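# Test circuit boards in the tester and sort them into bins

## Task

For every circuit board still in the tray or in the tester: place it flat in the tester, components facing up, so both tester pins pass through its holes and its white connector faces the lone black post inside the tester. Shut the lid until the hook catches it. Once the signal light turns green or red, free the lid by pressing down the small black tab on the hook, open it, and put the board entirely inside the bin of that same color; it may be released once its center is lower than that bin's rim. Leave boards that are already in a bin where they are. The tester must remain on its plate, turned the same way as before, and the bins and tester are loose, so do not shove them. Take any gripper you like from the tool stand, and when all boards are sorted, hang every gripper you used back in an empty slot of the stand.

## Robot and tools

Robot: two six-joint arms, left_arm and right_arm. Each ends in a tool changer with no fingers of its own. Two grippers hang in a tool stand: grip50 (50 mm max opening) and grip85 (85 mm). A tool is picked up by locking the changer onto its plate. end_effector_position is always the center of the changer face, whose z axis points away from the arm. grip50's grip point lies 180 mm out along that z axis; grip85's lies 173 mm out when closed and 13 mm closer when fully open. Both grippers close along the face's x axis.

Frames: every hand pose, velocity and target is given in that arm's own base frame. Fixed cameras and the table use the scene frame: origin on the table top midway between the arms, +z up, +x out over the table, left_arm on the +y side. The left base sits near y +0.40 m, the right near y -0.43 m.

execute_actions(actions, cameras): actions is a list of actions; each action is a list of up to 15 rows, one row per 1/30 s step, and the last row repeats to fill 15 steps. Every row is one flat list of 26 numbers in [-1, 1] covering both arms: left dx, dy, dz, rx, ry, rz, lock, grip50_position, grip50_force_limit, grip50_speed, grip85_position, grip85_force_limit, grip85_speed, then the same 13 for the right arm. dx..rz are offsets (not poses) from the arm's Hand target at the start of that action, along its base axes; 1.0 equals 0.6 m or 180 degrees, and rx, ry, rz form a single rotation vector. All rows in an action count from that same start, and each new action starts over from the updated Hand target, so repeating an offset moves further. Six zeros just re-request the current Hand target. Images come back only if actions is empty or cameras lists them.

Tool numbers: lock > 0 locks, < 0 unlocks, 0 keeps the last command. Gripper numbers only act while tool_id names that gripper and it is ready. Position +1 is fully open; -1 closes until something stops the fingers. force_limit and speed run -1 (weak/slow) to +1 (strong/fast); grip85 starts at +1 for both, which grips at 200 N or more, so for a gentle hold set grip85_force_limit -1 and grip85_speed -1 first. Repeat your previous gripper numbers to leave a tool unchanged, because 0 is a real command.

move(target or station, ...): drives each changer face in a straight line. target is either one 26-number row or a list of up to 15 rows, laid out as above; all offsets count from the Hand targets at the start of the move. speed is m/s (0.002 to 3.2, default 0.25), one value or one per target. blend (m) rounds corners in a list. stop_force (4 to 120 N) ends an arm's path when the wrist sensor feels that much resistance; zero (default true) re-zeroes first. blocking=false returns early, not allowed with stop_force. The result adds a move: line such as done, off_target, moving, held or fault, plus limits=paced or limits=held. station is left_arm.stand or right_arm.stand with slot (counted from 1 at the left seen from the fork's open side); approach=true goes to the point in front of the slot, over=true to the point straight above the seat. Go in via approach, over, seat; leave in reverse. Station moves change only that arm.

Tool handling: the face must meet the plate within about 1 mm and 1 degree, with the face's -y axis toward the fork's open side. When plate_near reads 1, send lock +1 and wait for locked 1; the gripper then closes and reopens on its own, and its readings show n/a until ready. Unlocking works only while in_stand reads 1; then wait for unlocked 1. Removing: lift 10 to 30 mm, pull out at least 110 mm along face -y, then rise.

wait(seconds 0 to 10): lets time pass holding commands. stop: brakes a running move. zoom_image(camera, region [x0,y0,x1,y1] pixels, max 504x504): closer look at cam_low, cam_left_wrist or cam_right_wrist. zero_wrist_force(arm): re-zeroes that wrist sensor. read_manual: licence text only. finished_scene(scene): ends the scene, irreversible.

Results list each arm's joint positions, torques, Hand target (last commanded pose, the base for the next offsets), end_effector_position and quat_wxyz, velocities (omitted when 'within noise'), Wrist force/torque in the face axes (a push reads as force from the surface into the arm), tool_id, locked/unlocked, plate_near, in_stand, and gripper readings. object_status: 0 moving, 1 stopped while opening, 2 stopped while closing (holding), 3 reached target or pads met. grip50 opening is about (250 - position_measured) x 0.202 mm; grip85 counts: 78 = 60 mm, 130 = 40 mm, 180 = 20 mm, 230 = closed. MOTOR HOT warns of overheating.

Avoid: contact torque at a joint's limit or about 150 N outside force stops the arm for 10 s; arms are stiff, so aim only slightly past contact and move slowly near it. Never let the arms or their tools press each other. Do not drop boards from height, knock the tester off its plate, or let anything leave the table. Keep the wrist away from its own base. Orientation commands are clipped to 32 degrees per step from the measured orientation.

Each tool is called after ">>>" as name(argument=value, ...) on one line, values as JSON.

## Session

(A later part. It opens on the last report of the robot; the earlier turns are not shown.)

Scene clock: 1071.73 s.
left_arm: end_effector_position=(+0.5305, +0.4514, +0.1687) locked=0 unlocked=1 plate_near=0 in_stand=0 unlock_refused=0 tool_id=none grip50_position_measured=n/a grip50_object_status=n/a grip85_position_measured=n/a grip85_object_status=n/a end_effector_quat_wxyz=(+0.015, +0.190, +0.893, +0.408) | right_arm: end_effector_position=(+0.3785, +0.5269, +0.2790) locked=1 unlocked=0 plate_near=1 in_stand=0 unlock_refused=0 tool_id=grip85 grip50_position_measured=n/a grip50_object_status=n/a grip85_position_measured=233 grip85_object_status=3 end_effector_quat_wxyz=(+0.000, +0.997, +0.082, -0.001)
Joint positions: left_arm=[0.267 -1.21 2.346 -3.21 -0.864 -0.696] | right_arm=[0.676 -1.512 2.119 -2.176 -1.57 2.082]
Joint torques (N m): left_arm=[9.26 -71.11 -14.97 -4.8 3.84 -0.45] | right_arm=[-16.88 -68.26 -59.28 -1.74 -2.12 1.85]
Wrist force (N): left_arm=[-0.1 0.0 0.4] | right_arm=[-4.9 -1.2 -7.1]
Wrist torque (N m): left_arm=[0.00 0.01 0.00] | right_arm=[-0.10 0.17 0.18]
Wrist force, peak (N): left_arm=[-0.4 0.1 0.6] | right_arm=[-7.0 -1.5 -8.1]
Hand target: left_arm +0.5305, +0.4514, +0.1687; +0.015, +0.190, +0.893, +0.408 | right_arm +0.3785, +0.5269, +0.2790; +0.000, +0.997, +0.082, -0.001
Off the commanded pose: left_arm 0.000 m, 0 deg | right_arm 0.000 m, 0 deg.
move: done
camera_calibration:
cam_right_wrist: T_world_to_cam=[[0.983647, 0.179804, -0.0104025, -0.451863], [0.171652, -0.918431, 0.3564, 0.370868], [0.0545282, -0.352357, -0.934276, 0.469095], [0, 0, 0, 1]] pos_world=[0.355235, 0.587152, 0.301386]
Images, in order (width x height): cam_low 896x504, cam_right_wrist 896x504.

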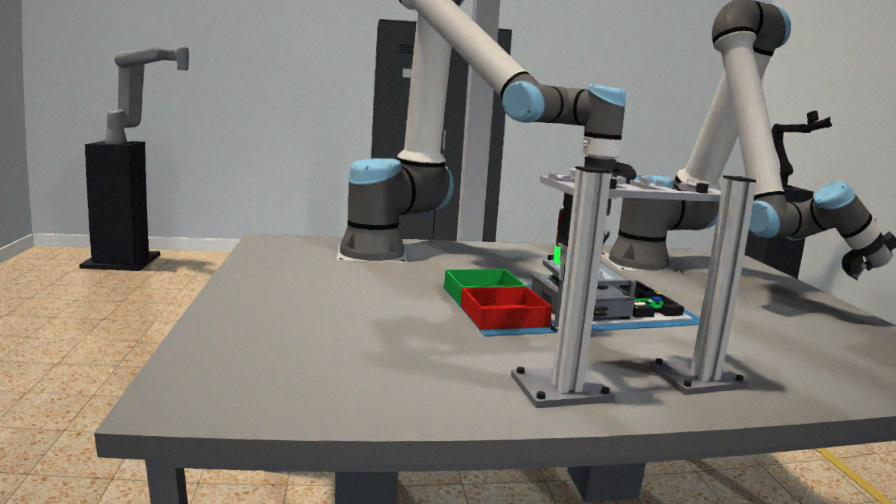

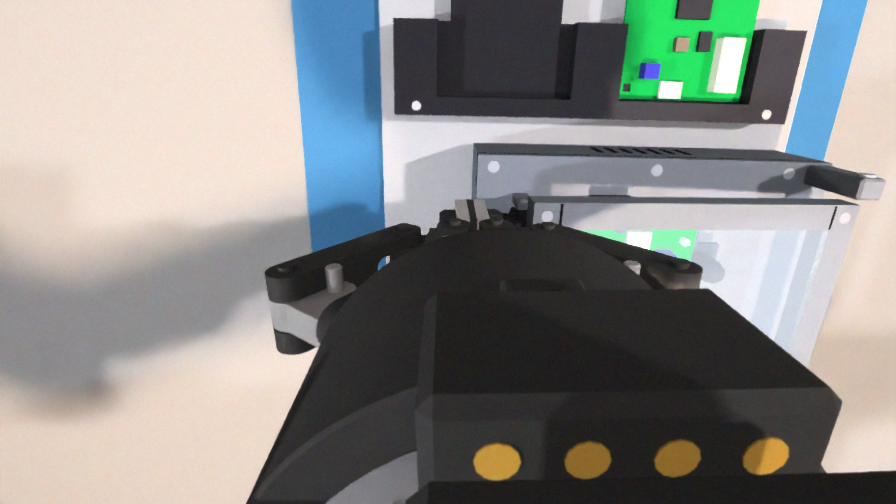

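>>> move(target=[0,0,0,0,0,0,0,1,1,1,1,1,1,0,0,-0.0083,0,0,0,0,1,1,1,-1,-1,0], speed=0.02, stop_force=30, cameras=["cam_right_wrist","cam_low"])

>>> zoom_image(camera="cam_right_wrist", region=[400, 120, 560, 260])

>>> zoom_image(camera="cam_low", region=[500, 200, 660, 330])

Scene clock: 1090.70 s.
left_arm: end_effector_position=(+0.5305, +0.4514, +0.1687) locked=0 unlocked=1 plate_near=0 in_stand=0 unlock_refused=0 tool_id=none grip50_position_measured=n/a grip50_object_status=n/a grip85_position_measured=n/a grip85_object_status=n/a end_effector_quat_wxyz=(+0.015, +0.190, +0.893, +0.408) | right_arm: end_effector_position=(+0.3785, +0.5269, +0.2777) locked=1 unlocked=0 plate_near=1 in_stand=0 unlock_refused=0 tool_id=grip85 grip50_position_measured=n/a grip50_object_status=n/a grip85_position_measured=233 grip85_object_status=3 end_effector_quat_wxyz=(+0.000, +0.997, +0.082, -0.001)
Joint positions: left_arm=[0.267 -1.21 2.346 -3.21 -0.864 -0.696] | right_arm=[0.676 -1.51 2.12 -2.178 -1.57 2.082]
Joint torques (N m): left_arm=[9.49 -71.04 -14.75 -4.94 3.75 -0.38] | right_arm=[-13.3 -49.91 -62.44 -6.97 -8.37 1.99]
Wrist force (N): left_arm=[-0.1 0.1 0.2] | right_arm=[-31.8 -3.6 -28.6]
Wrist torque (N m): left_arm=[0.01 0.01 0.00] | right_arm=[0.26 -4.52 0.27]
Wrist force, peak (N): left_arm=[-0.5 0.2 0.5] | right_arm=[-45.0 -1.7 -48.1]
Hand target: left_arm +0.5305, +0.4514, +0.1687; +0.015, +0.190, +0.893, +0.408 | right_arm +0.3785, +0.5269, +0.2777; +0.000, +0.997, +0.082, -0.001 (not the last commanded pose)
Off the commanded pose: left_arm 0.000 m, 0 deg | right_arm 0.004 m, 0 deg.
move: contact (right_arm)
camera_calibration:
cam_right_wrist: T_world_to_cam=[[0.98365, 0.17979, -0.0103971, -0.45187], [0.171637, -0.918433, 0.3564, 0.371302], [0.0545281, -0.352357, -0.934276, 0.467974], [0, 0, 0, 1]] pos_world=[0.355235, 0.587152, 0.300186]
Images, in order (width x height): cam_low 896x504, cam_right_wrist 896x504.

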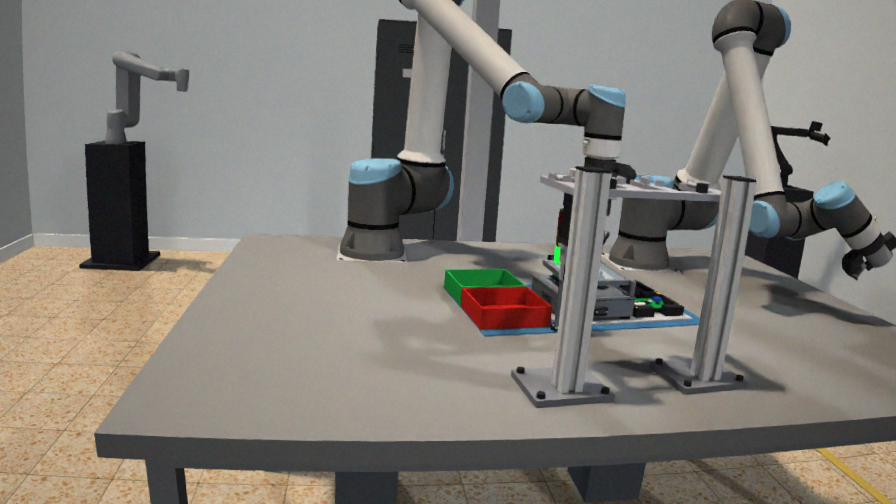

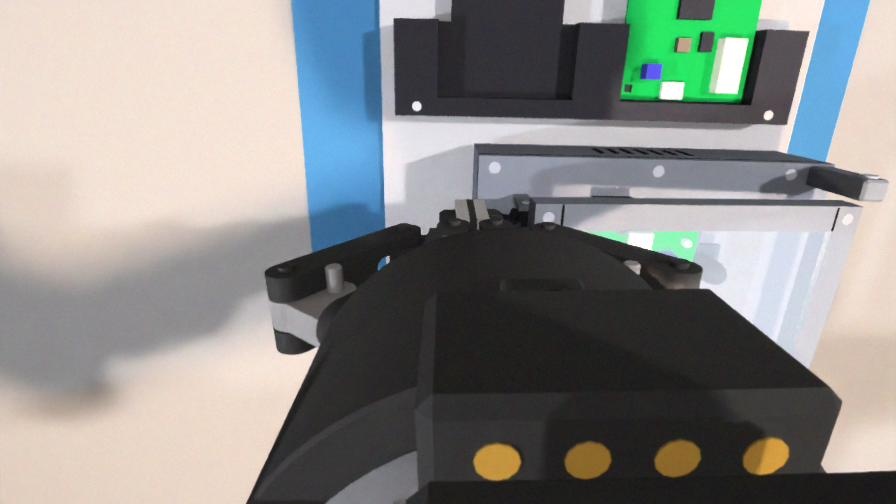

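Scaled by 3.150 from the camera's 896x504 image, which has a finer 1280x720 frame.

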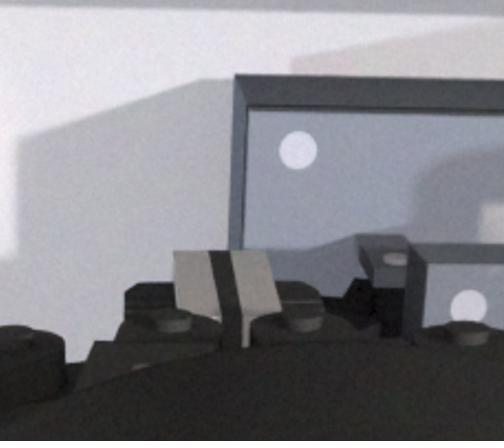

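Scaled by 3.150 from the camera's 896x504 image, which has a finer 1280x720 frame.

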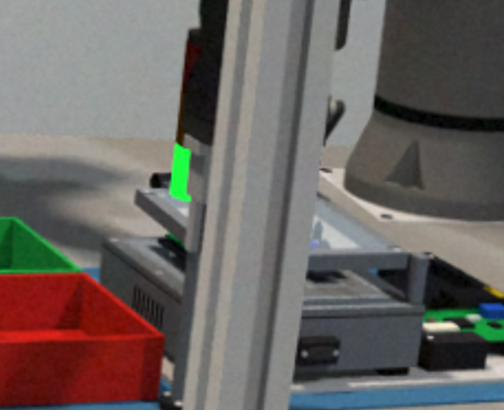

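>>> move(target=[[0,0,0,0,0,0,0,1,1,1,1,1,1,0,0,0.1,0,0,0,0,1,1,1,-1,-1,0],[0,0,0,0,0,0,0,1,1,1,1,1,1,-0.0157,0.3372,0.0872,-0.1643,-0.0273,0,0,1,1,1,-1,-1,0]], speed=[0.1,0.3], blend=[0.02,0], cameras=["cam_right_wrist","cam_low"])

>>> zoom_image(camera="cam_right_wrist", region=[330, 130, 630, 330])

Scene clock: 1163.30 s.
left_arm: end_effector_position=(+0.5305, +0.4514, +0.1687) locked=0 unlocked=1 plate_near=0 in_stand=0 unlock_refused=0 tool_id=none grip50_position_measured=n/a grip50_object_status=n/a grip85_position_measured=n/a grip85_object_status=n/a end_effector_quat_wxyz=(+0.015, +0.190, +0.893, +0.408) | right_arm: end_effector_position=(+0.3691, +0.7293, +0.3300) locked=1 unlocked=0 plate_near=1 in_stand=0 unlock_refused=0 tool_id=grip85 grip50_position_measured=n/a grip50_object_status=n/a grip85_position_measured=233 grip85_object_status=3 end_effector_quat_wxyz=(+0.258, +0.963, +0.079, +0.020)
Joint positions: left_arm=[0.267 -1.21 2.346 -3.21 -0.864 -0.696] | right_arm=[0.968 -1.178 1.551 -1.549 -1.924 2.446]
Joint torques (N m): left_arm=[8.77 -71.3 -14.68 -4.92 3.82 -0.42] | right_arm=[2.67 -80.93 -67.96 0.55 -4.96 1.75]
Wrist force (N): left_arm=[0.1 0.0 0.4] | right_arm=[-6.0 -1.6 0.7]
Wrist torque (N m): left_arm=[0.00 -0.01 0.00] | right_arm=[0.14 0.58 0.23]
Wrist force, peak (N): left_arm=[-0.1 0.0 0.8] | right_arm=[-31.8 -4.2 -29.0]
Hand target: left_arm +0.5305, +0.4514, +0.1687; +0.015, +0.190, +0.893, +0.408 | right_arm +0.3691, +0.7293, +0.3301; +0.258, +0.963, +0.079, +0.020
Off the commanded pose: left_arm 0.000 m, 0 deg | right_arm 0.000 m, 0 deg.
move: done
camera_calibration:
cam_right_wrist: T_world_to_cam=[[0.984841, 0.172619, -0.0170385, -0.471392], [0.122021, -0.61963, 0.775352, 0.202218], [0.123283, -0.765677, -0.6313, 0.764665], [0, 0, 0, 1]] pos_world=[0.345302, 0.792158, 0.317911]
Images, in order (width x height): cam_low 896x504, cam_right_wrist 896x504.

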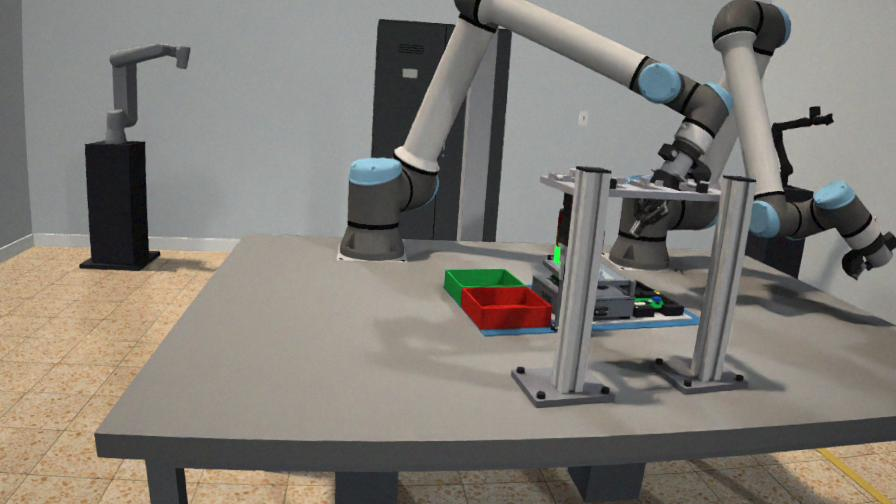

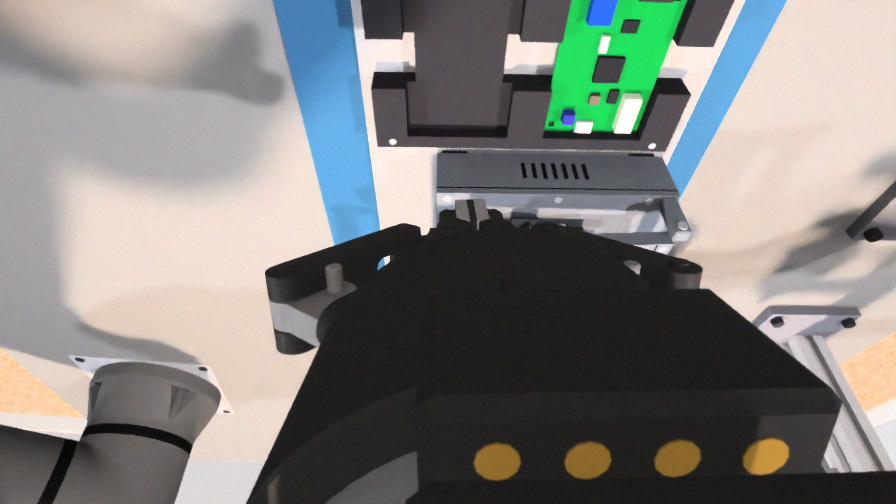

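Scaled by 1.680 from the camera's 896x504 image, which has a finer 1280x720 frame.

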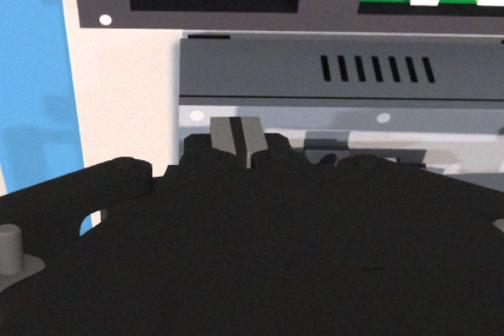

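>>> move(target=[0,0,0,0,0,0,0,1,1,1,1,1,1,-0.07,0.03,0,0.0657,0.0109,0,0,1,1,1,-1,-1,0], speed=0.3, cameras=["cam_right_wrist"])

>>> zoom_image(camera="cam_right_wrist", region=[400, 90, 640, 250])

Scene clock: 1176.07 s.
left_arm: end_effector_position=(+0.5305, +0.4514, +0.1687) locked=0 unlocked=1 plate_near=0 in_stand=0 unlock_refused=0 tool_id=none grip50_position_measured=n/a grip50_object_status=n/a grip85_position_measured=n/a grip85_object_status=n/a end_effector_quat_wxyz=(+0.015, +0.190, +0.893, +0.408) | right_arm: end_effector_position=(+0.3270, +0.7473, +0.3301) locked=1 unlocked=0 plate_near=1 in_stand=0 unlock_refused=0 tool_id=grip85 grip50_position_measured=n/a grip50_object_status=n/a grip85_position_measured=233 grip85_object_status=3 end_effector_quat_wxyz=(+0.156, +0.984, +0.081, +0.012)
Joint positions: left_arm=[0.267 -1.21 2.346 -3.21 -0.864 -0.696] | right_arm=[0.992 -1.231 1.63 -1.734 -1.781 2.423]
Joint torques (N m): left_arm=[8.53 -70.44 -15.03 -4.94 3.97 -0.37] | right_arm=[-17.44 -88.29 -59.93 -7.96 0.58 1.87]
Wrist force (N): left_arm=[-0.1 0.1 0.3] | right_arm=[-6.5 -1.0 0.9]
Wrist torque (N m): left_arm=[0.01 0.01 0.00] | right_arm=[0.14 0.58 0.18]
Wrist force, peak (N): left_arm=[-0.1 0.1 0.8] | right_arm=[-10.0 -3.0 0.3]
Hand target: left_arm +0.5305, +0.4514, +0.1687; +0.015, +0.190, +0.893, +0.408 | right_arm +0.3271, +0.7473, +0.3301; +0.156, +0.984, +0.081, +0.012
Off the commanded pose: left_arm 0.000 m, 0 deg | right_arm 0.000 m, 0 deg.
move: done
camera_calibration:
cam_right_wrist: T_world_to_cam=[[0.984262, 0.176094, -0.0148221, -0.436186], [0.146242, -0.764569, 0.627732, 0.36758], [0.0992074, -0.620021, -0.778288, 0.731238], [0, 0, 0, 1]] pos_world=[0.303022, 0.811232, 0.331907]
Images, in order (width x height): cam_right_wrist 896x504.

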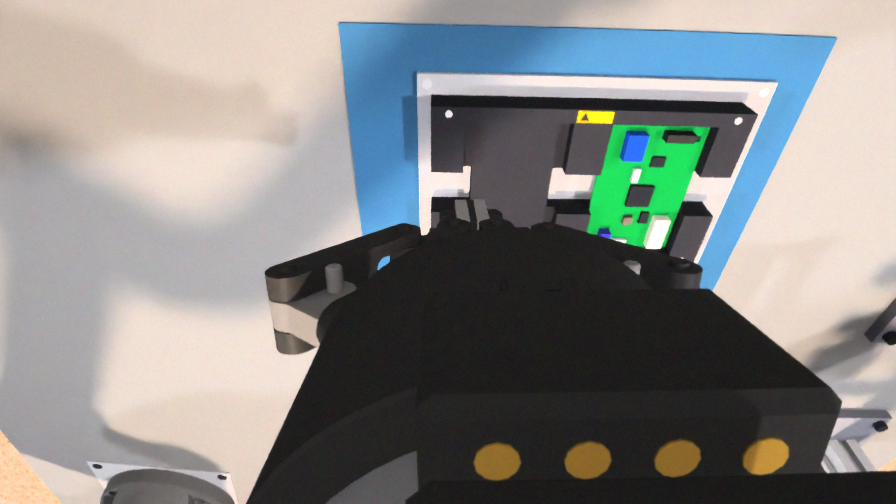

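Scaled by 2.100 from the camera's 896x504 image, which has a finer 1280x720 frame.

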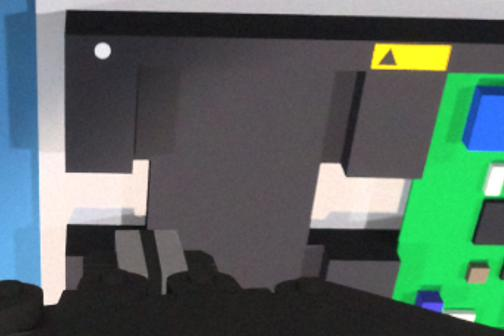

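>>> move(target=[0,0,0,0,0,0,0,1,1,1,1,1,1,0.0788,-0.0828,-0.0285,-0.1479,-0.0246,0,0,1,1,1,-1,-1,0], speed=0.3, cameras=["cam_right_wrist"])

>>> zoom_image(camera="cam_right_wrist", region=[380, 60, 620, 240])

Scene clock: 1198.53 s.
left_arm: end_effector_position=(+0.5305, +0.4514, +0.1687) locked=0 unlocked=1 plate_near=0 in_stand=0 unlock_refused=0 tool_id=none grip50_position_measured=n/a grip50_object_status=n/a grip85_position_measured=n/a grip85_object_status=n/a end_effector_quat_wxyz=(+0.015, +0.190, +0.893, +0.408) | right_arm: end_effector_position=(+0.3745, +0.6976, +0.3129) locked=1 unlocked=0 plate_near=1 in_stand=0 unlock_refused=0 tool_id=grip85 grip50_position_measured=n/a grip50_object_status=n/a grip85_position_measured=233 grip85_object_status=3 end_effector_quat_wxyz=(+0.381, +0.921, +0.075, +0.031)
Joint positions: left_arm=[0.267 -1.21 2.346 -3.21 -0.864 -0.696] | right_arm=[0.973 -1.134 1.53 -1.339 -2.079 2.549]
Joint torques (N m): left_arm=[8.27 -70.73 -14.87 -4.82 3.68 -0.44] | right_arm=[19.21 -103.59 -48.1 1.5 -6.07 1.39]
Wrist force (N): left_arm=[-0.1 0.0 0.2] | right_arm=[-6.4 -1.6 0.5]
Wrist torque (N m): left_arm=[0.00 0.01 0.00] | right_arm=[0.16 0.64 0.26]
Wrist force, peak (N): left_arm=[-0.3 0.2 0.6] | right_arm=[-8.4 -2.6 -0.7]
Hand target: left_arm +0.5305, +0.4514, +0.1687; +0.015, +0.190, +0.893, +0.408 | right_arm +0.3744, +0.6976, +0.3130; +0.382, +0.921, +0.075, +0.031
Off the commanded pose: left_arm 0.000 m, 0 deg | right_arm 0.000 m, 0 deg.
move: done
camera_calibration:
cam_right_wrist: T_world_to_cam=[[0.985641, 0.167824, -0.0186096, -0.468081], [0.0854264, -0.400555, 0.912282, 0.0132009], [0.145648, -0.900772, -0.40914, 0.74528], [0, 0, 0, 1]] pos_world=[0.351683, 0.75517, 0.28417]
Images, in order (width x height): cam_right_wrist 896x504.

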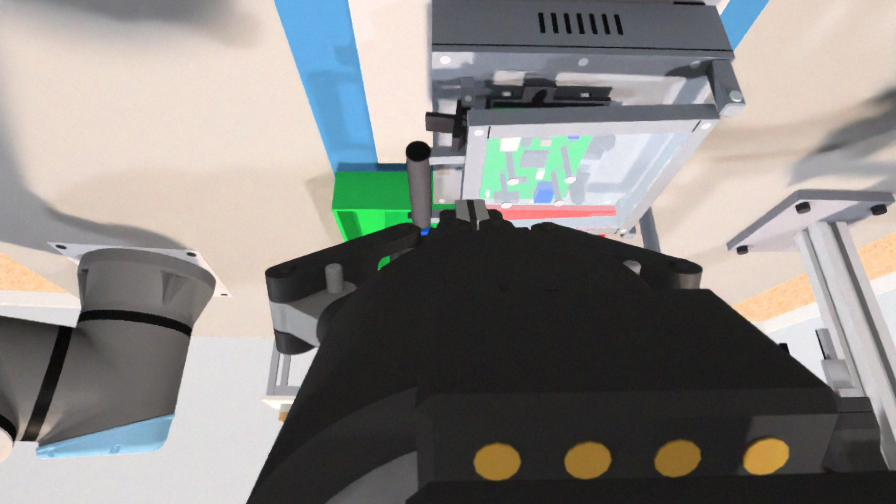

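Scaled by 2.100 from the camera's 896x504 image, which has a finer 1280x720 frame.

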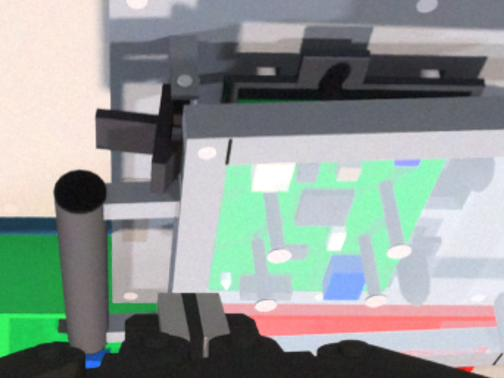

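>>> zoom_image(camera="cam_right_wrist", region=[405, 75, 505, 165])

>>> zoom_image(camera="cam_right_wrist", region=[400, 50, 740, 240])

Scaled by 5.040 from the camera's 896x504 image, which has a finer 1280x720 frame.

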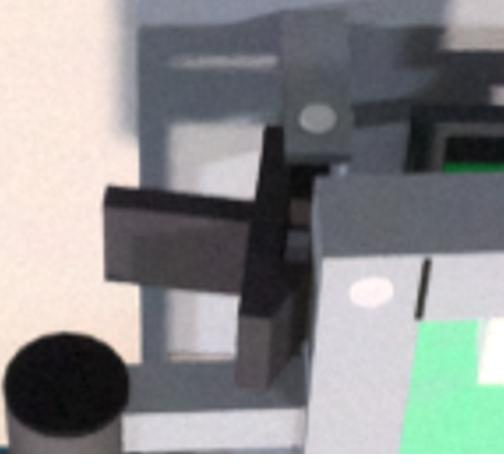

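Scaled by 1.482 from the camera's 896x504 image, which has a finer 1280x720 frame.

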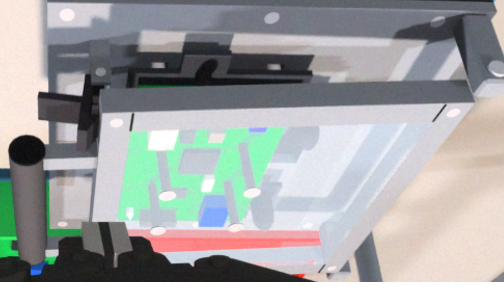

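>>> move(target=[[0,0,0,0,0,0,0,1,1,1,1,1,1,-0.2073,-0.3293,0.1117,0.2745,-0.2478,0.1206,0,1,1,1,0.0,-1,0],[0,0,0,0,0,0,0,1,1,1,1,1,1,-0.3128,-0.4590,-0.1113,0.2745,-0.2478,0.1206,0,1,1,1,0.0,-1,0]], speed=[0.4,0.25], blend=[0.03,0], cameras=["cam_right_wrist","cam_low"])

>>> zoom_image(camera="cam_right_wrist", region=[330, 0, 630, 260])

>>> zoom_image(camera="cam_low", region=[500, 170, 720, 340])

Scene clock: 1254.73 s.
left_arm: end_effector_position=(+0.5305, +0.4514, +0.1687) locked=0 unlocked=1 plate_near=0 in_stand=0 unlock_refused=0 tool_id=none grip50_position_measured=n/a grip50_object_status=n/a grip85_position_measured=n/a grip85_object_status=n/a end_effector_quat_wxyz=(+0.015, +0.190, +0.893, +0.408) | right_arm: end_effector_position=(+0.1867, +0.4223, +0.2462) locked=1 unlocked=0 plate_near=1 in_stand=0 unlock_refused=0 tool_id=grip85 grip50_position_measured=n/a grip50_object_status=n/a grip85_position_measured=129 grip85_object_status=3 end_effector_quat_wxyz=(-0.038, +0.884, +0.074, +0.460)
Joint positions: left_arm=[0.267 -1.21 2.346 -3.21 -0.864 -0.696] | right_arm=[1.029 -1.515 2.659 -3.463 -2.243 2.161]
Joint torques (N m): left_arm=[8.72 -70.16 -14.81 -4.83 3.7 -0.47] | right_arm=[-19.16 -23.25 -24.1 -12.59 -1.32 1.64]
Wrist force (N): left_arm=[-0.1 0.0 0.4] | right_arm=[-6.0 -1.6 -0.1]
Wrist torque (N m): left_arm=[0.00 0.00 0.00] | right_arm=[0.12 0.33 0.28]
Wrist force, peak (N): left_arm=[0.1 0.5 0.7] | right_arm=[-13.8 1.5 0.1]
Hand target: left_arm +0.5305, +0.4514, +0.1687; +0.015, +0.190, +0.893, +0.408 | right_arm +0.1867, +0.4222, +0.2462; -0.038, +0.884, +0.074, +0.460
Off the commanded pose: left_arm 0.000 m, 0 deg | right_arm 0.000 m, 0 deg.
move: done
camera_calibration:
cam_right_wrist: T_world_to_cam=[[0.56971, 0.1128, 0.814068, -0.342069], [-0.122379, -0.967849, 0.219752, 0.428703], [0.812683, -0.22482, -0.537589, 0.119043], [0, 0, 0, 1]] pos_world=[0.1506, 0.480268, 0.248255]
Images, in order (width x height): cam_low 896x504, cam_right_wrist 896x504.

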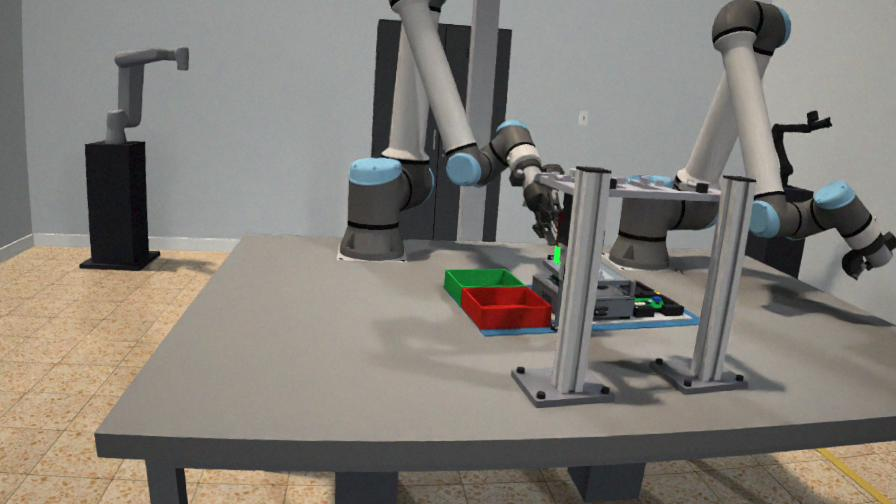

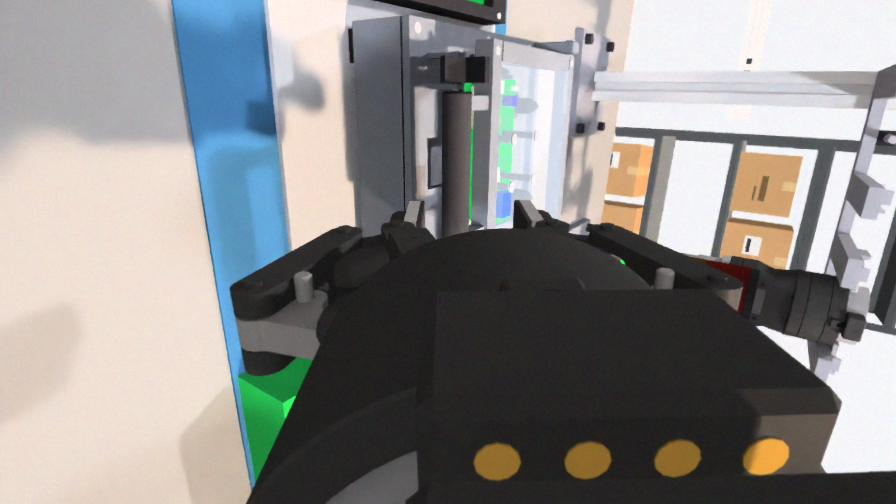

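Scaled by 1.680 from the camera's 896x504 image, which has a finer 1280x720 frame.

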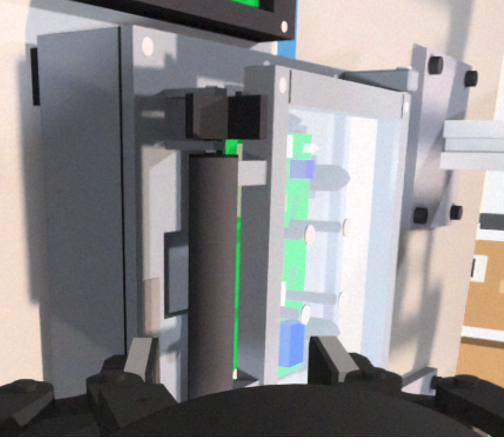

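Scaled by 2.291 from the camera's 896x504 image, which has a finer 1280x720 frame.

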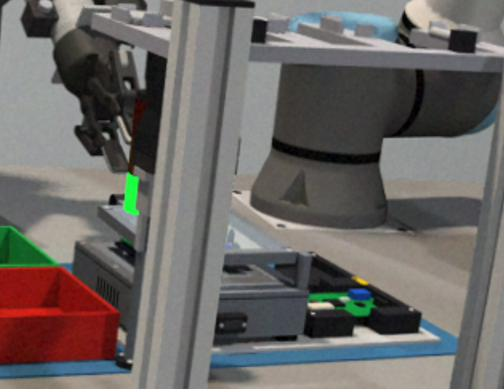

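>>> move(target=[0,0,0,0,0,0,0,1,1,1,1,1,1,0.0914,0.0152,-0.0712,0,0,0,0,1,1,1,0.0,-1,0], speed=0.1, stop_force=10)

>>> move(target=[0,0,0,0,0,0,0,1,1,1,1,1,1,0,0,0,0,0,0,0,1,1,1,-0.32,-1,-1], speed=0.1, cameras=["cam_right_wrist","cam_low"])

>>> zoom_image(camera="cam_right_wrist", region=[330, 0, 630, 260])

>>> zoom_image(camera="cam_low", region=[500, 170, 720, 340])

Scene clock: 1303.00 s.
left_arm: end_effector_position=(+0.5305, +0.4514, +0.1687) locked=0 unlocked=1 plate_near=0 in_stand=0 unlock_refused=0 tool_id=none grip50_position_measured=n/a grip50_object_status=n/a grip85_position_measured=n/a grip85_object_status=n/a end_effector_quat_wxyz=(+0.015, +0.190, +0.893, +0.408) | right_arm: end_effector_position=(+0.2416, +0.4313, +0.2034) locked=1 unlocked=0 plate_near=1 in_stand=0 unlock_refused=0 tool_id=grip85 grip50_position_measured=n/a grip50_object_status=n/a grip85_position_measured=129 grip85_object_status=3 end_effector_quat_wxyz=(-0.038, +0.884, +0.074, +0.460)
Joint positions: left_arm=[0.267 -1.21 2.346 -3.21 -0.864 -0.696] | right_arm=[0.92 -1.332 2.638 -3.682 -2.166 2.064]
Joint torques (N m): left_arm=[9.71 -71.32 -15.03 -4.87 3.76 -0.48] | right_arm=[19.88 -34.68 -16.01 -11.46 -4.15 -1.88]
Wrist force (N): left_arm=[0.0 0.1 0.4] | right_arm=[-6.3 -2.0 -0.4]
Wrist torque (N m): left_arm=[0.00 0.00 0.00] | right_arm=[0.12 0.35 0.13]
Wrist force, peak (N): left_arm=[-0.2 0.3 0.7] | right_arm=[-6.9 -1.5 -3.6]
Hand target: left_arm +0.5305, +0.4514, +0.1687; +0.015, +0.190, +0.893, +0.408 | right_arm +0.2415, +0.4313, +0.2035; -0.038, +0.884, +0.074, +0.460
Off the commanded pose: left_arm 0.000 m, 0 deg | right_arm 0.000 m, 0 deg.
move: done

Scene clock: 1304.07 s.
left_arm: end_effector_position=(+0.5305, +0.4514, +0.1687) locked=0 unlocked=1 plate_near=0 in_stand=0 unlock_refused=0 tool_id=none grip50_position_measured=n/a grip50_object_status=n/a grip85_position_measured=n/a grip85_object_status=n/a end_effector_quat_wxyz=(+0.015, +0.190, +0.893, +0.408) | right_arm: end_effector_position=(+0.2415, +0.4313, +0.2035) locked=1 unlocked=0 plate_near=1 in_stand=0 unlock_refused=0 tool_id=grip85 grip50_position_measured=n/a grip50_object_status=n/a grip85_position_measured=169 grip85_object_status=3 end_effector_quat_wxyz=(-0.038, +0.884, +0.074, +0.460)
Joint positions: left_arm=[0.267 -1.21 2.346 -3.21 -0.864 -0.696] | right_arm=[0.92 -1.332 2.638 -3.682 -2.166 2.064]
Joint torques (N m): left_arm=[9.03 -71.11 -14.93 -4.91 3.83 -0.42] | right_arm=[18.23 -35.71 -16.23 -12.36 -3.72 -1.81]
Wrist force (N): left_arm=[-0.3 -0.1 0.3] | right_arm=[-5.9 -2.1 -0.5]
Wrist torque (N m): left_arm=[0.00 0.02 0.00] | right_arm=[0.11 0.32 0.13]
Wrist force, peak (N): left_arm=[-0.2 0.3 0.8] | right_arm=[-6.8 -1.7 -0.6]
Hand target: left_arm +0.5305, +0.4514, +0.1687; +0.015, +0.190, +0.893, +0.408 | right_arm +0.2415, +0.4313, +0.2035; -0.038, +0.884, +0.074, +0.460
Off the commanded pose: left_arm 0.000 m, 0 deg | right_arm 0.000 m, 0 deg.
move: done
camera_calibration:
cam_right_wrist: T_world_to_cam=[[0.56974, 0.112571, 0.814079, -0.339416], [-0.122592, -0.96785, 0.219631, 0.453608], [0.81263, -0.224932, -0.537623, 0.0535143], [0, 0, 0, 1]] pos_world=[0.2055, 0.489269, 0.205455]
Images, in order (width x height): cam_low 896x504, cam_right_wrist 896x504.

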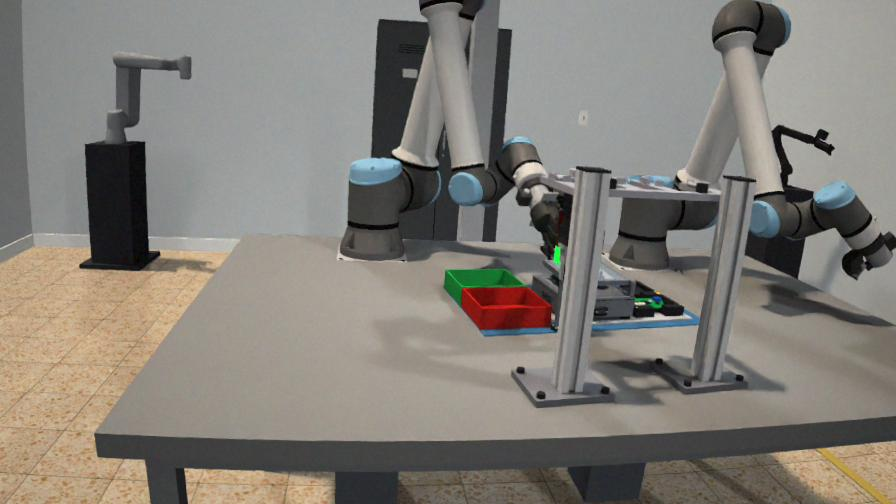

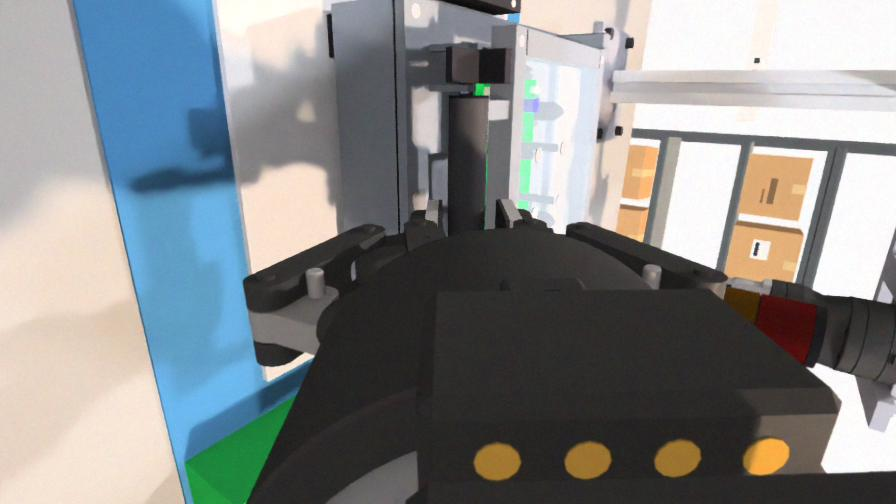

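Scaled by 1.680 from the camera's 896x504 image, which has a finer 1280x720 frame.

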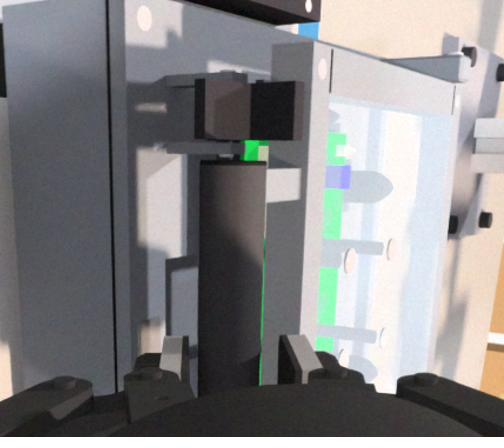

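Scaled by 2.291 from the camera's 896x504 image, which has a finer 1280x720 frame.

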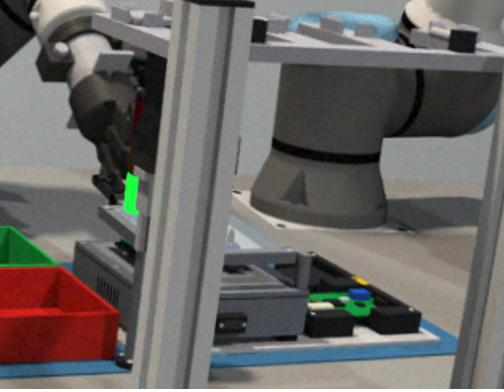

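>>> move(target=[[0,0,0,0,0,0,0,1,1,1,1,1,1,0.0256,0.0043,0.0688,-0.0046,0.0274,0,0,1,1,1,-0.32,-1,-1],[0,0,0,0,0,0,0,1,1,1,1,1,1,0.0927,0.0154,0.1818,-0.0137,0.0822,0,0,1,1,1,-0.32,-1,-1],[0,0,0,0,0,0,0,1,1,1,1,1,1,0.1839,0.0306,0.2773,-0.0228,0.1369,0,0,1,1,1,-0.32,-1,-1],[0,0,0,0,0,0,0,1,1,1,1,1,1,0.2948,0.0490,0.3495,-0.0319,0.1917,0,0,1,1,1,-0.32,-1,-1],[0,0,0,0,0,0,0,1,1,1,1,1,1,0.4194,0.0697,0.3945,-0.0410,0.2465,0,0,1,1,1,-0.32,-1,-1],[0,0,0,0,0,0,0,1,1,1,1,1,1,0.5508,0.0916,0.4098,-0.0501,0.3013,0,0,1,1,1,-0.32,-1,-1],[0,0,0,0,0,0,0,1,1,1,1,1,1,0.6218,0.1034,0.3982,-0.0501,0.3013,0,0,1,1,1,-0.32,-1,-1]], speed=[0.08,0.12,0.15,0.15,0.15,0.12,0.06], blend=0.01, stop_force=60, cameras=["cam_right_wrist","cam_low"])

>>> zoom_image(camera="cam_low", region=[540, 120, 720, 330])

>>> zoom_image(camera="cam_right_wrist", region=[100, 0, 600, 250])

Scene clock: 1335.07 s.
left_arm: end_effector_position=(+0.5305, +0.4514, +0.1687) locked=0 unlocked=1 plate_near=0 in_stand=0 unlock_refused=0 tool_id=none grip50_position_measured=n/a grip50_object_status=n/a grip85_position_measured=n/a grip85_object_status=n/a end_effector_quat_wxyz=(+0.015, +0.190, +0.893, +0.408) | right_arm: end_effector_position=(+0.6146, +0.4933, +0.4424) locked=1 unlocked=0 plate_near=1 in_stand=0 unlock_refused=0 tool_id=grip85 grip50_position_measured=n/a grip50_object_status=n/a grip85_position_measured=169 grip85_object_status=3 end_effector_quat_wxyz=(+0.000, +0.997, +0.083, +0.000)
Joint positions: left_arm=[0.267 -1.21 2.346 -3.21 -0.864 -0.696] | right_arm=[0.453 -1.409 1.685 -1.847 -1.57 1.858]
Joint torques (N m): left_arm=[9.77 -71.76 -15.15 -4.93 3.92 -0.54] | right_arm=[21.73 -92.53 -55.25 -3.52 1.72 1.59]
Wrist force (N): left_arm=[-0.2 0.0 0.5] | right_arm=[-6.7 -1.4 1.0]
Wrist torque (N m): left_arm=[0.00 0.02 0.00] | right_arm=[0.01 0.50 0.12]
Wrist force, peak (N): left_arm=[0.0 0.4 0.8] | right_arm=[-18.2 -2.0 -10.8]
Hand target: left_arm +0.5305, +0.4514, +0.1687; +0.015, +0.190, +0.893, +0.408 | right_arm +0.6146, +0.4933, +0.4424; +0.000, +0.997, +0.083, +0.000
Off the commanded pose: left_arm 0.000 m, 0 deg | right_arm 0.000 m, 0 deg.
move: done
camera_calibration:
cam_right_wrist: T_world_to_cam=[[0.983384, 0.18135, -0.00821957, -0.677849], [0.17241, -0.91881, 0.355053, 0.241532], [0.0568368, -0.350571, -0.93481, 0.594998], [0, 0, 0, 1]] pos_world=[0.591126, 0.553439, 0.464881]
Images, in order (width x height): cam_low 896x504, cam_right_wrist 896x504.

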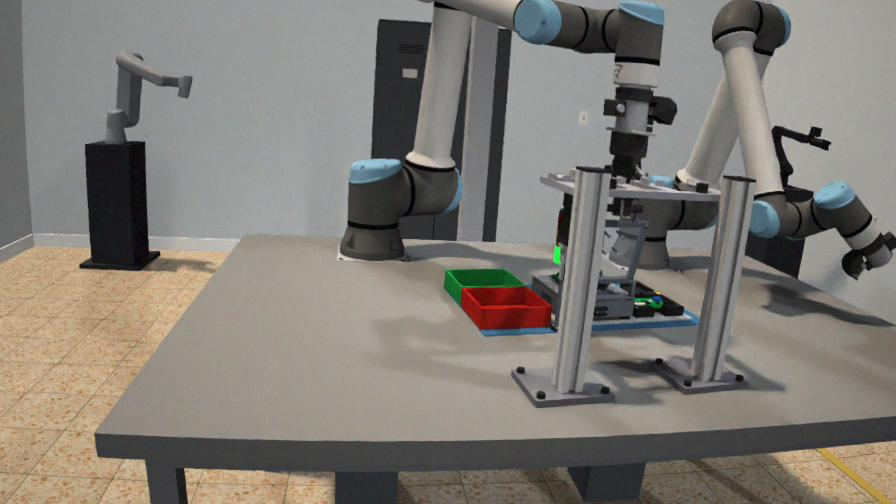

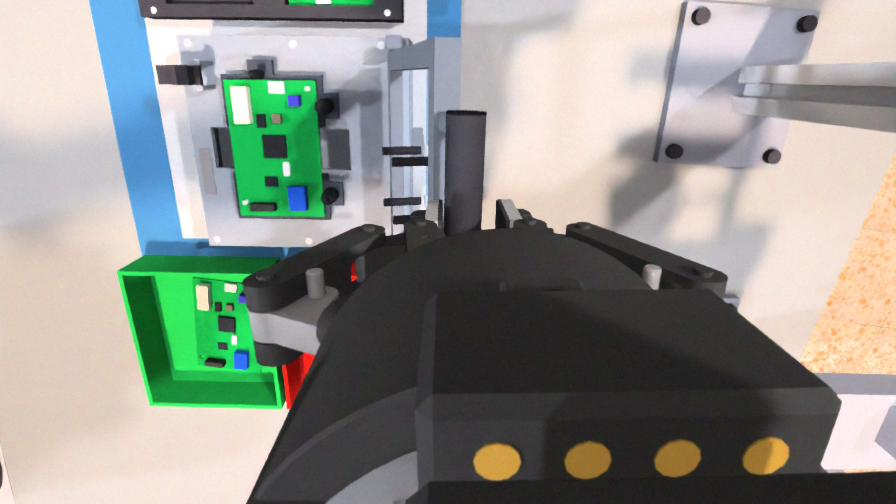

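Scaled by 2.400 from the camera's 896x504 image, which has a finer 1280x720 frame.

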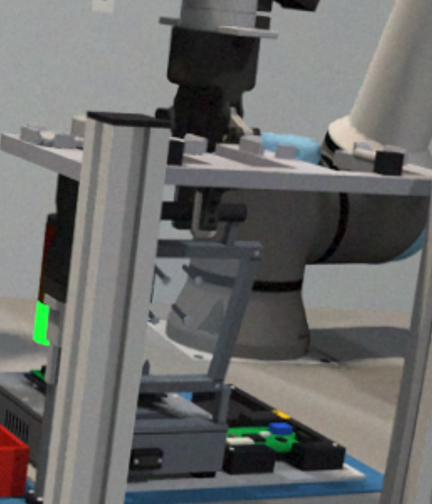

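Scaled by 1.008 from the camera's 896x504 image, which has a finer 1280x720 frame.

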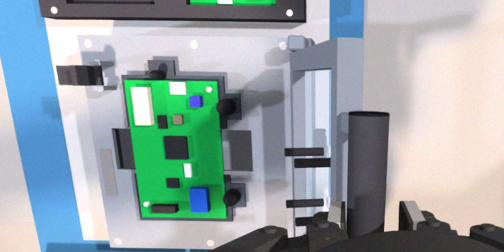

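>>> move(target=[[0,0,0,0,0,0,0,1,1,1,1,1,1,0,0,0.11,0,0,0,0,1,1,1,1,-1,0],[0,0,0,0,0,0,0,1,1,1,1,1,1,-0.2493,-0.0397,0,0,0,0,0,1,1,1,1,-1,0],[0,0,0,0,0,0,0,1,1,1,1,1,1,-0.2493,-0.0397,-0.2373,0,0,0,0,1,1,1,1,-1,0]], speed=[0.15,0.3,0.2], blend=[0.03,0.03,0], cameras=["cam_right_wrist"])

>>> zoom_image(camera="cam_right_wrist", region=[300, 50, 660, 260])

Scene clock: 1376.50 s.
left_arm: end_effector_position=(+0.5305, +0.4514, +0.1687) locked=0 unlocked=1 plate_near=0 in_stand=0 unlock_refused=0 tool_id=none grip50_position_measured=n/a grip50_object_status=n/a grip85_position_measured=n/a grip85_object_status=n/a end_effector_quat_wxyz=(+0.015, +0.190, +0.893, +0.408) | right_arm: end_effector_position=(+0.4651, +0.4695, +0.3001) locked=1 unlocked=0 plate_near=1 in_stand=0 unlock_refused=0 tool_id=grip85 grip50_position_measured=n/a grip50_object_status=n/a grip85_position_measured=3 grip85_object_status=3 end_effector_quat_wxyz=(+0.000, +0.997, +0.083, +0.000)
Joint positions: left_arm=[0.267 -1.21 2.346 -3.21 -0.864 -0.696] | right_arm=[0.523 -1.515 2.078 -2.135 -1.57 1.928]
Joint torques (N m): left_arm=[9.7 -71.59 -14.86 -5.02 3.75 -0.52] | right_arm=[-8.99 -50.94 -49.51 -8.88 -2.21 0.35]
Wrist force (N): left_arm=[-0.1 -0.2 0.2] | right_arm=[-6.1 -1.5 0.9]
Wrist torque (N m): left_arm=[-0.01 0.01 0.00] | right_arm=[0.00 0.45 0.12]
Wrist force, peak (N): left_arm=[-0.1 -0.1 0.7] | right_arm=[-12.3 -1.5 -0.5]
Hand target: left_arm +0.5305, +0.4514, +0.1687; +0.015, +0.190, +0.893, +0.408 | right_arm +0.4650, +0.4695, +0.3000; +0.000, +0.997, +0.083, +0.000
Off the commanded pose: left_arm 0.000 m, 0 deg | right_arm 0.000 m, 0 deg.
move: done
camera_calibration:
cam_right_wrist: T_world_to_cam=[[0.983384, 0.18135, -0.00821957, -0.527687], [0.17241, -0.91881, 0.355053, 0.295964], [0.0568368, -0.350571, -0.93481, 0.462128], [0, 0, 0, 1]] pos_world=[0.441626, 0.529639, 0.322581]
Images, in order (width x height): cam_right_wrist 896x504.

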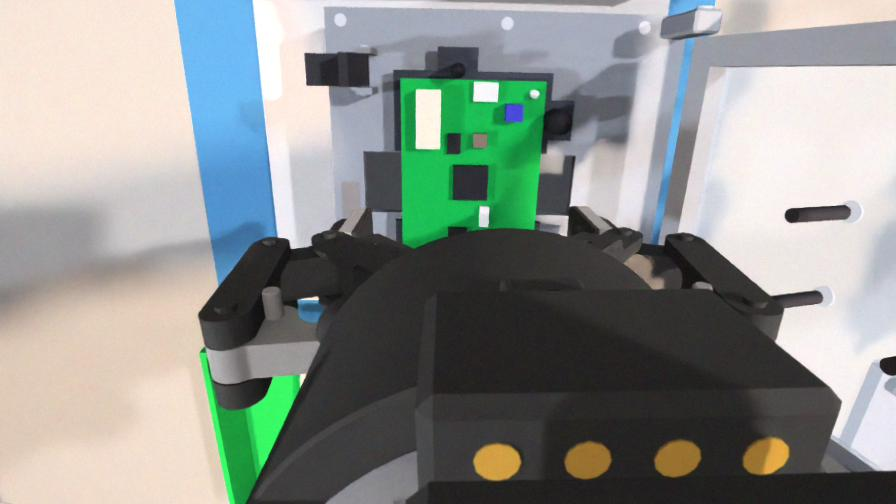

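Scaled by 1.400 from the camera's 896x504 image, which has a finer 1280x720 frame.

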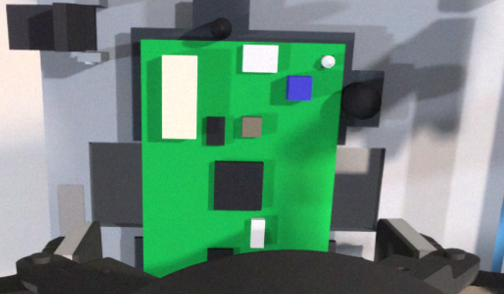

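>>> move(target=[0,0,0,0,0,0,0,1,1,1,1,1,1,0.0025,0.0175,-0.0667,0,0,-0.005,0,1,1,1,1,-1,0], speed=0.15, cameras=["cam_right_wrist"])

>>> zoom_image(camera="cam_right_wrist", region=[300, 50, 660, 260])

Scene clock: 1464.60 s.
left_arm: end_effector_position=(+0.5305, +0.4514, +0.1687) locked=0 unlocked=1 plate_near=0 in_stand=0 unlock_refused=0 tool_id=none grip50_position_measured=n/a grip50_object_status=n/a grip85_position_measured=n/a grip85_object_status=n/a end_effector_quat_wxyz=(+0.015, +0.190, +0.893, +0.408) | right_arm: end_effector_position=(+0.4664, +0.4801, +0.2599) locked=1 unlocked=0 plate_near=1 in_stand=0 unlock_refused=0 tool_id=grip85 grip50_position_measured=n/a grip50_object_status=n/a grip85_position_measured=3 grip85_object_status=3 end_effector_quat_wxyz=(+0.000, +0.997, +0.075, +0.000)
Joint positions: left_arm=[0.267 -1.21 2.346 -3.21 -0.864 -0.696] | right_arm=[0.536 -1.458 2.101 -2.214 -1.57 1.957]
Joint torques (N m): left_arm=[10.12 -70.14 -15.08 -4.98 3.8 -0.48] | right_arm=[-13.37 -79.45 -62.21 -3.06 -1.38 -1.63]
Wrist force (N): left_arm=[-0.3 0.2 0.3] | right_arm=[-6.5 -1.8 1.3]
Wrist torque (N m): left_arm=[0.01 0.02 0.00] | right_arm=[-0.01 0.46 0.11]
Wrist force, peak (N): left_arm=[0.0 0.3 0.8] | right_arm=[-6.1 -2.1 4.6]
Hand target: left_arm +0.5305, +0.4514, +0.1687; +0.015, +0.190, +0.893, +0.408 | right_arm +0.4665, +0.4800, +0.2600; +0.000, +0.997, +0.075, +0.000
Off the commanded pose: left_arm 0.000 m, 0 deg | right_arm 0.000 m, 0 deg.
move: done
camera_calibration:
cam_right_wrist: T_world_to_cam=[[0.986084, 0.16604, -0.00830999, -0.525171], [0.158135, -0.921365, 0.355077, 0.327577], [0.0513003, -0.35145, -0.9348, 0.43128], [0, 0, 0, 1]] pos_world=[0.443937, 0.54059, 0.282482]
Images, in order (width x height): cam_right_wrist 896x504.

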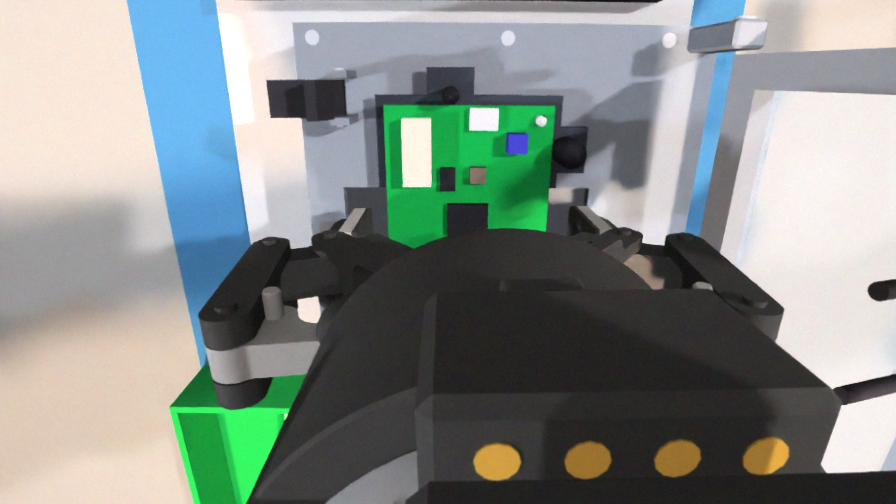

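Scaled by 1.400 from the camera's 896x504 image, which has a finer 1280x720 frame.

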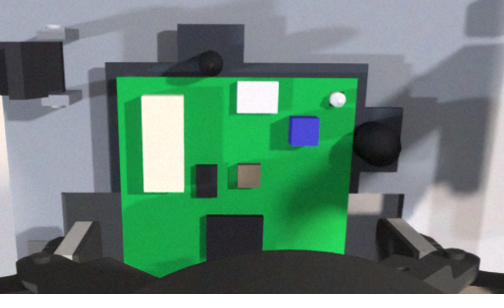

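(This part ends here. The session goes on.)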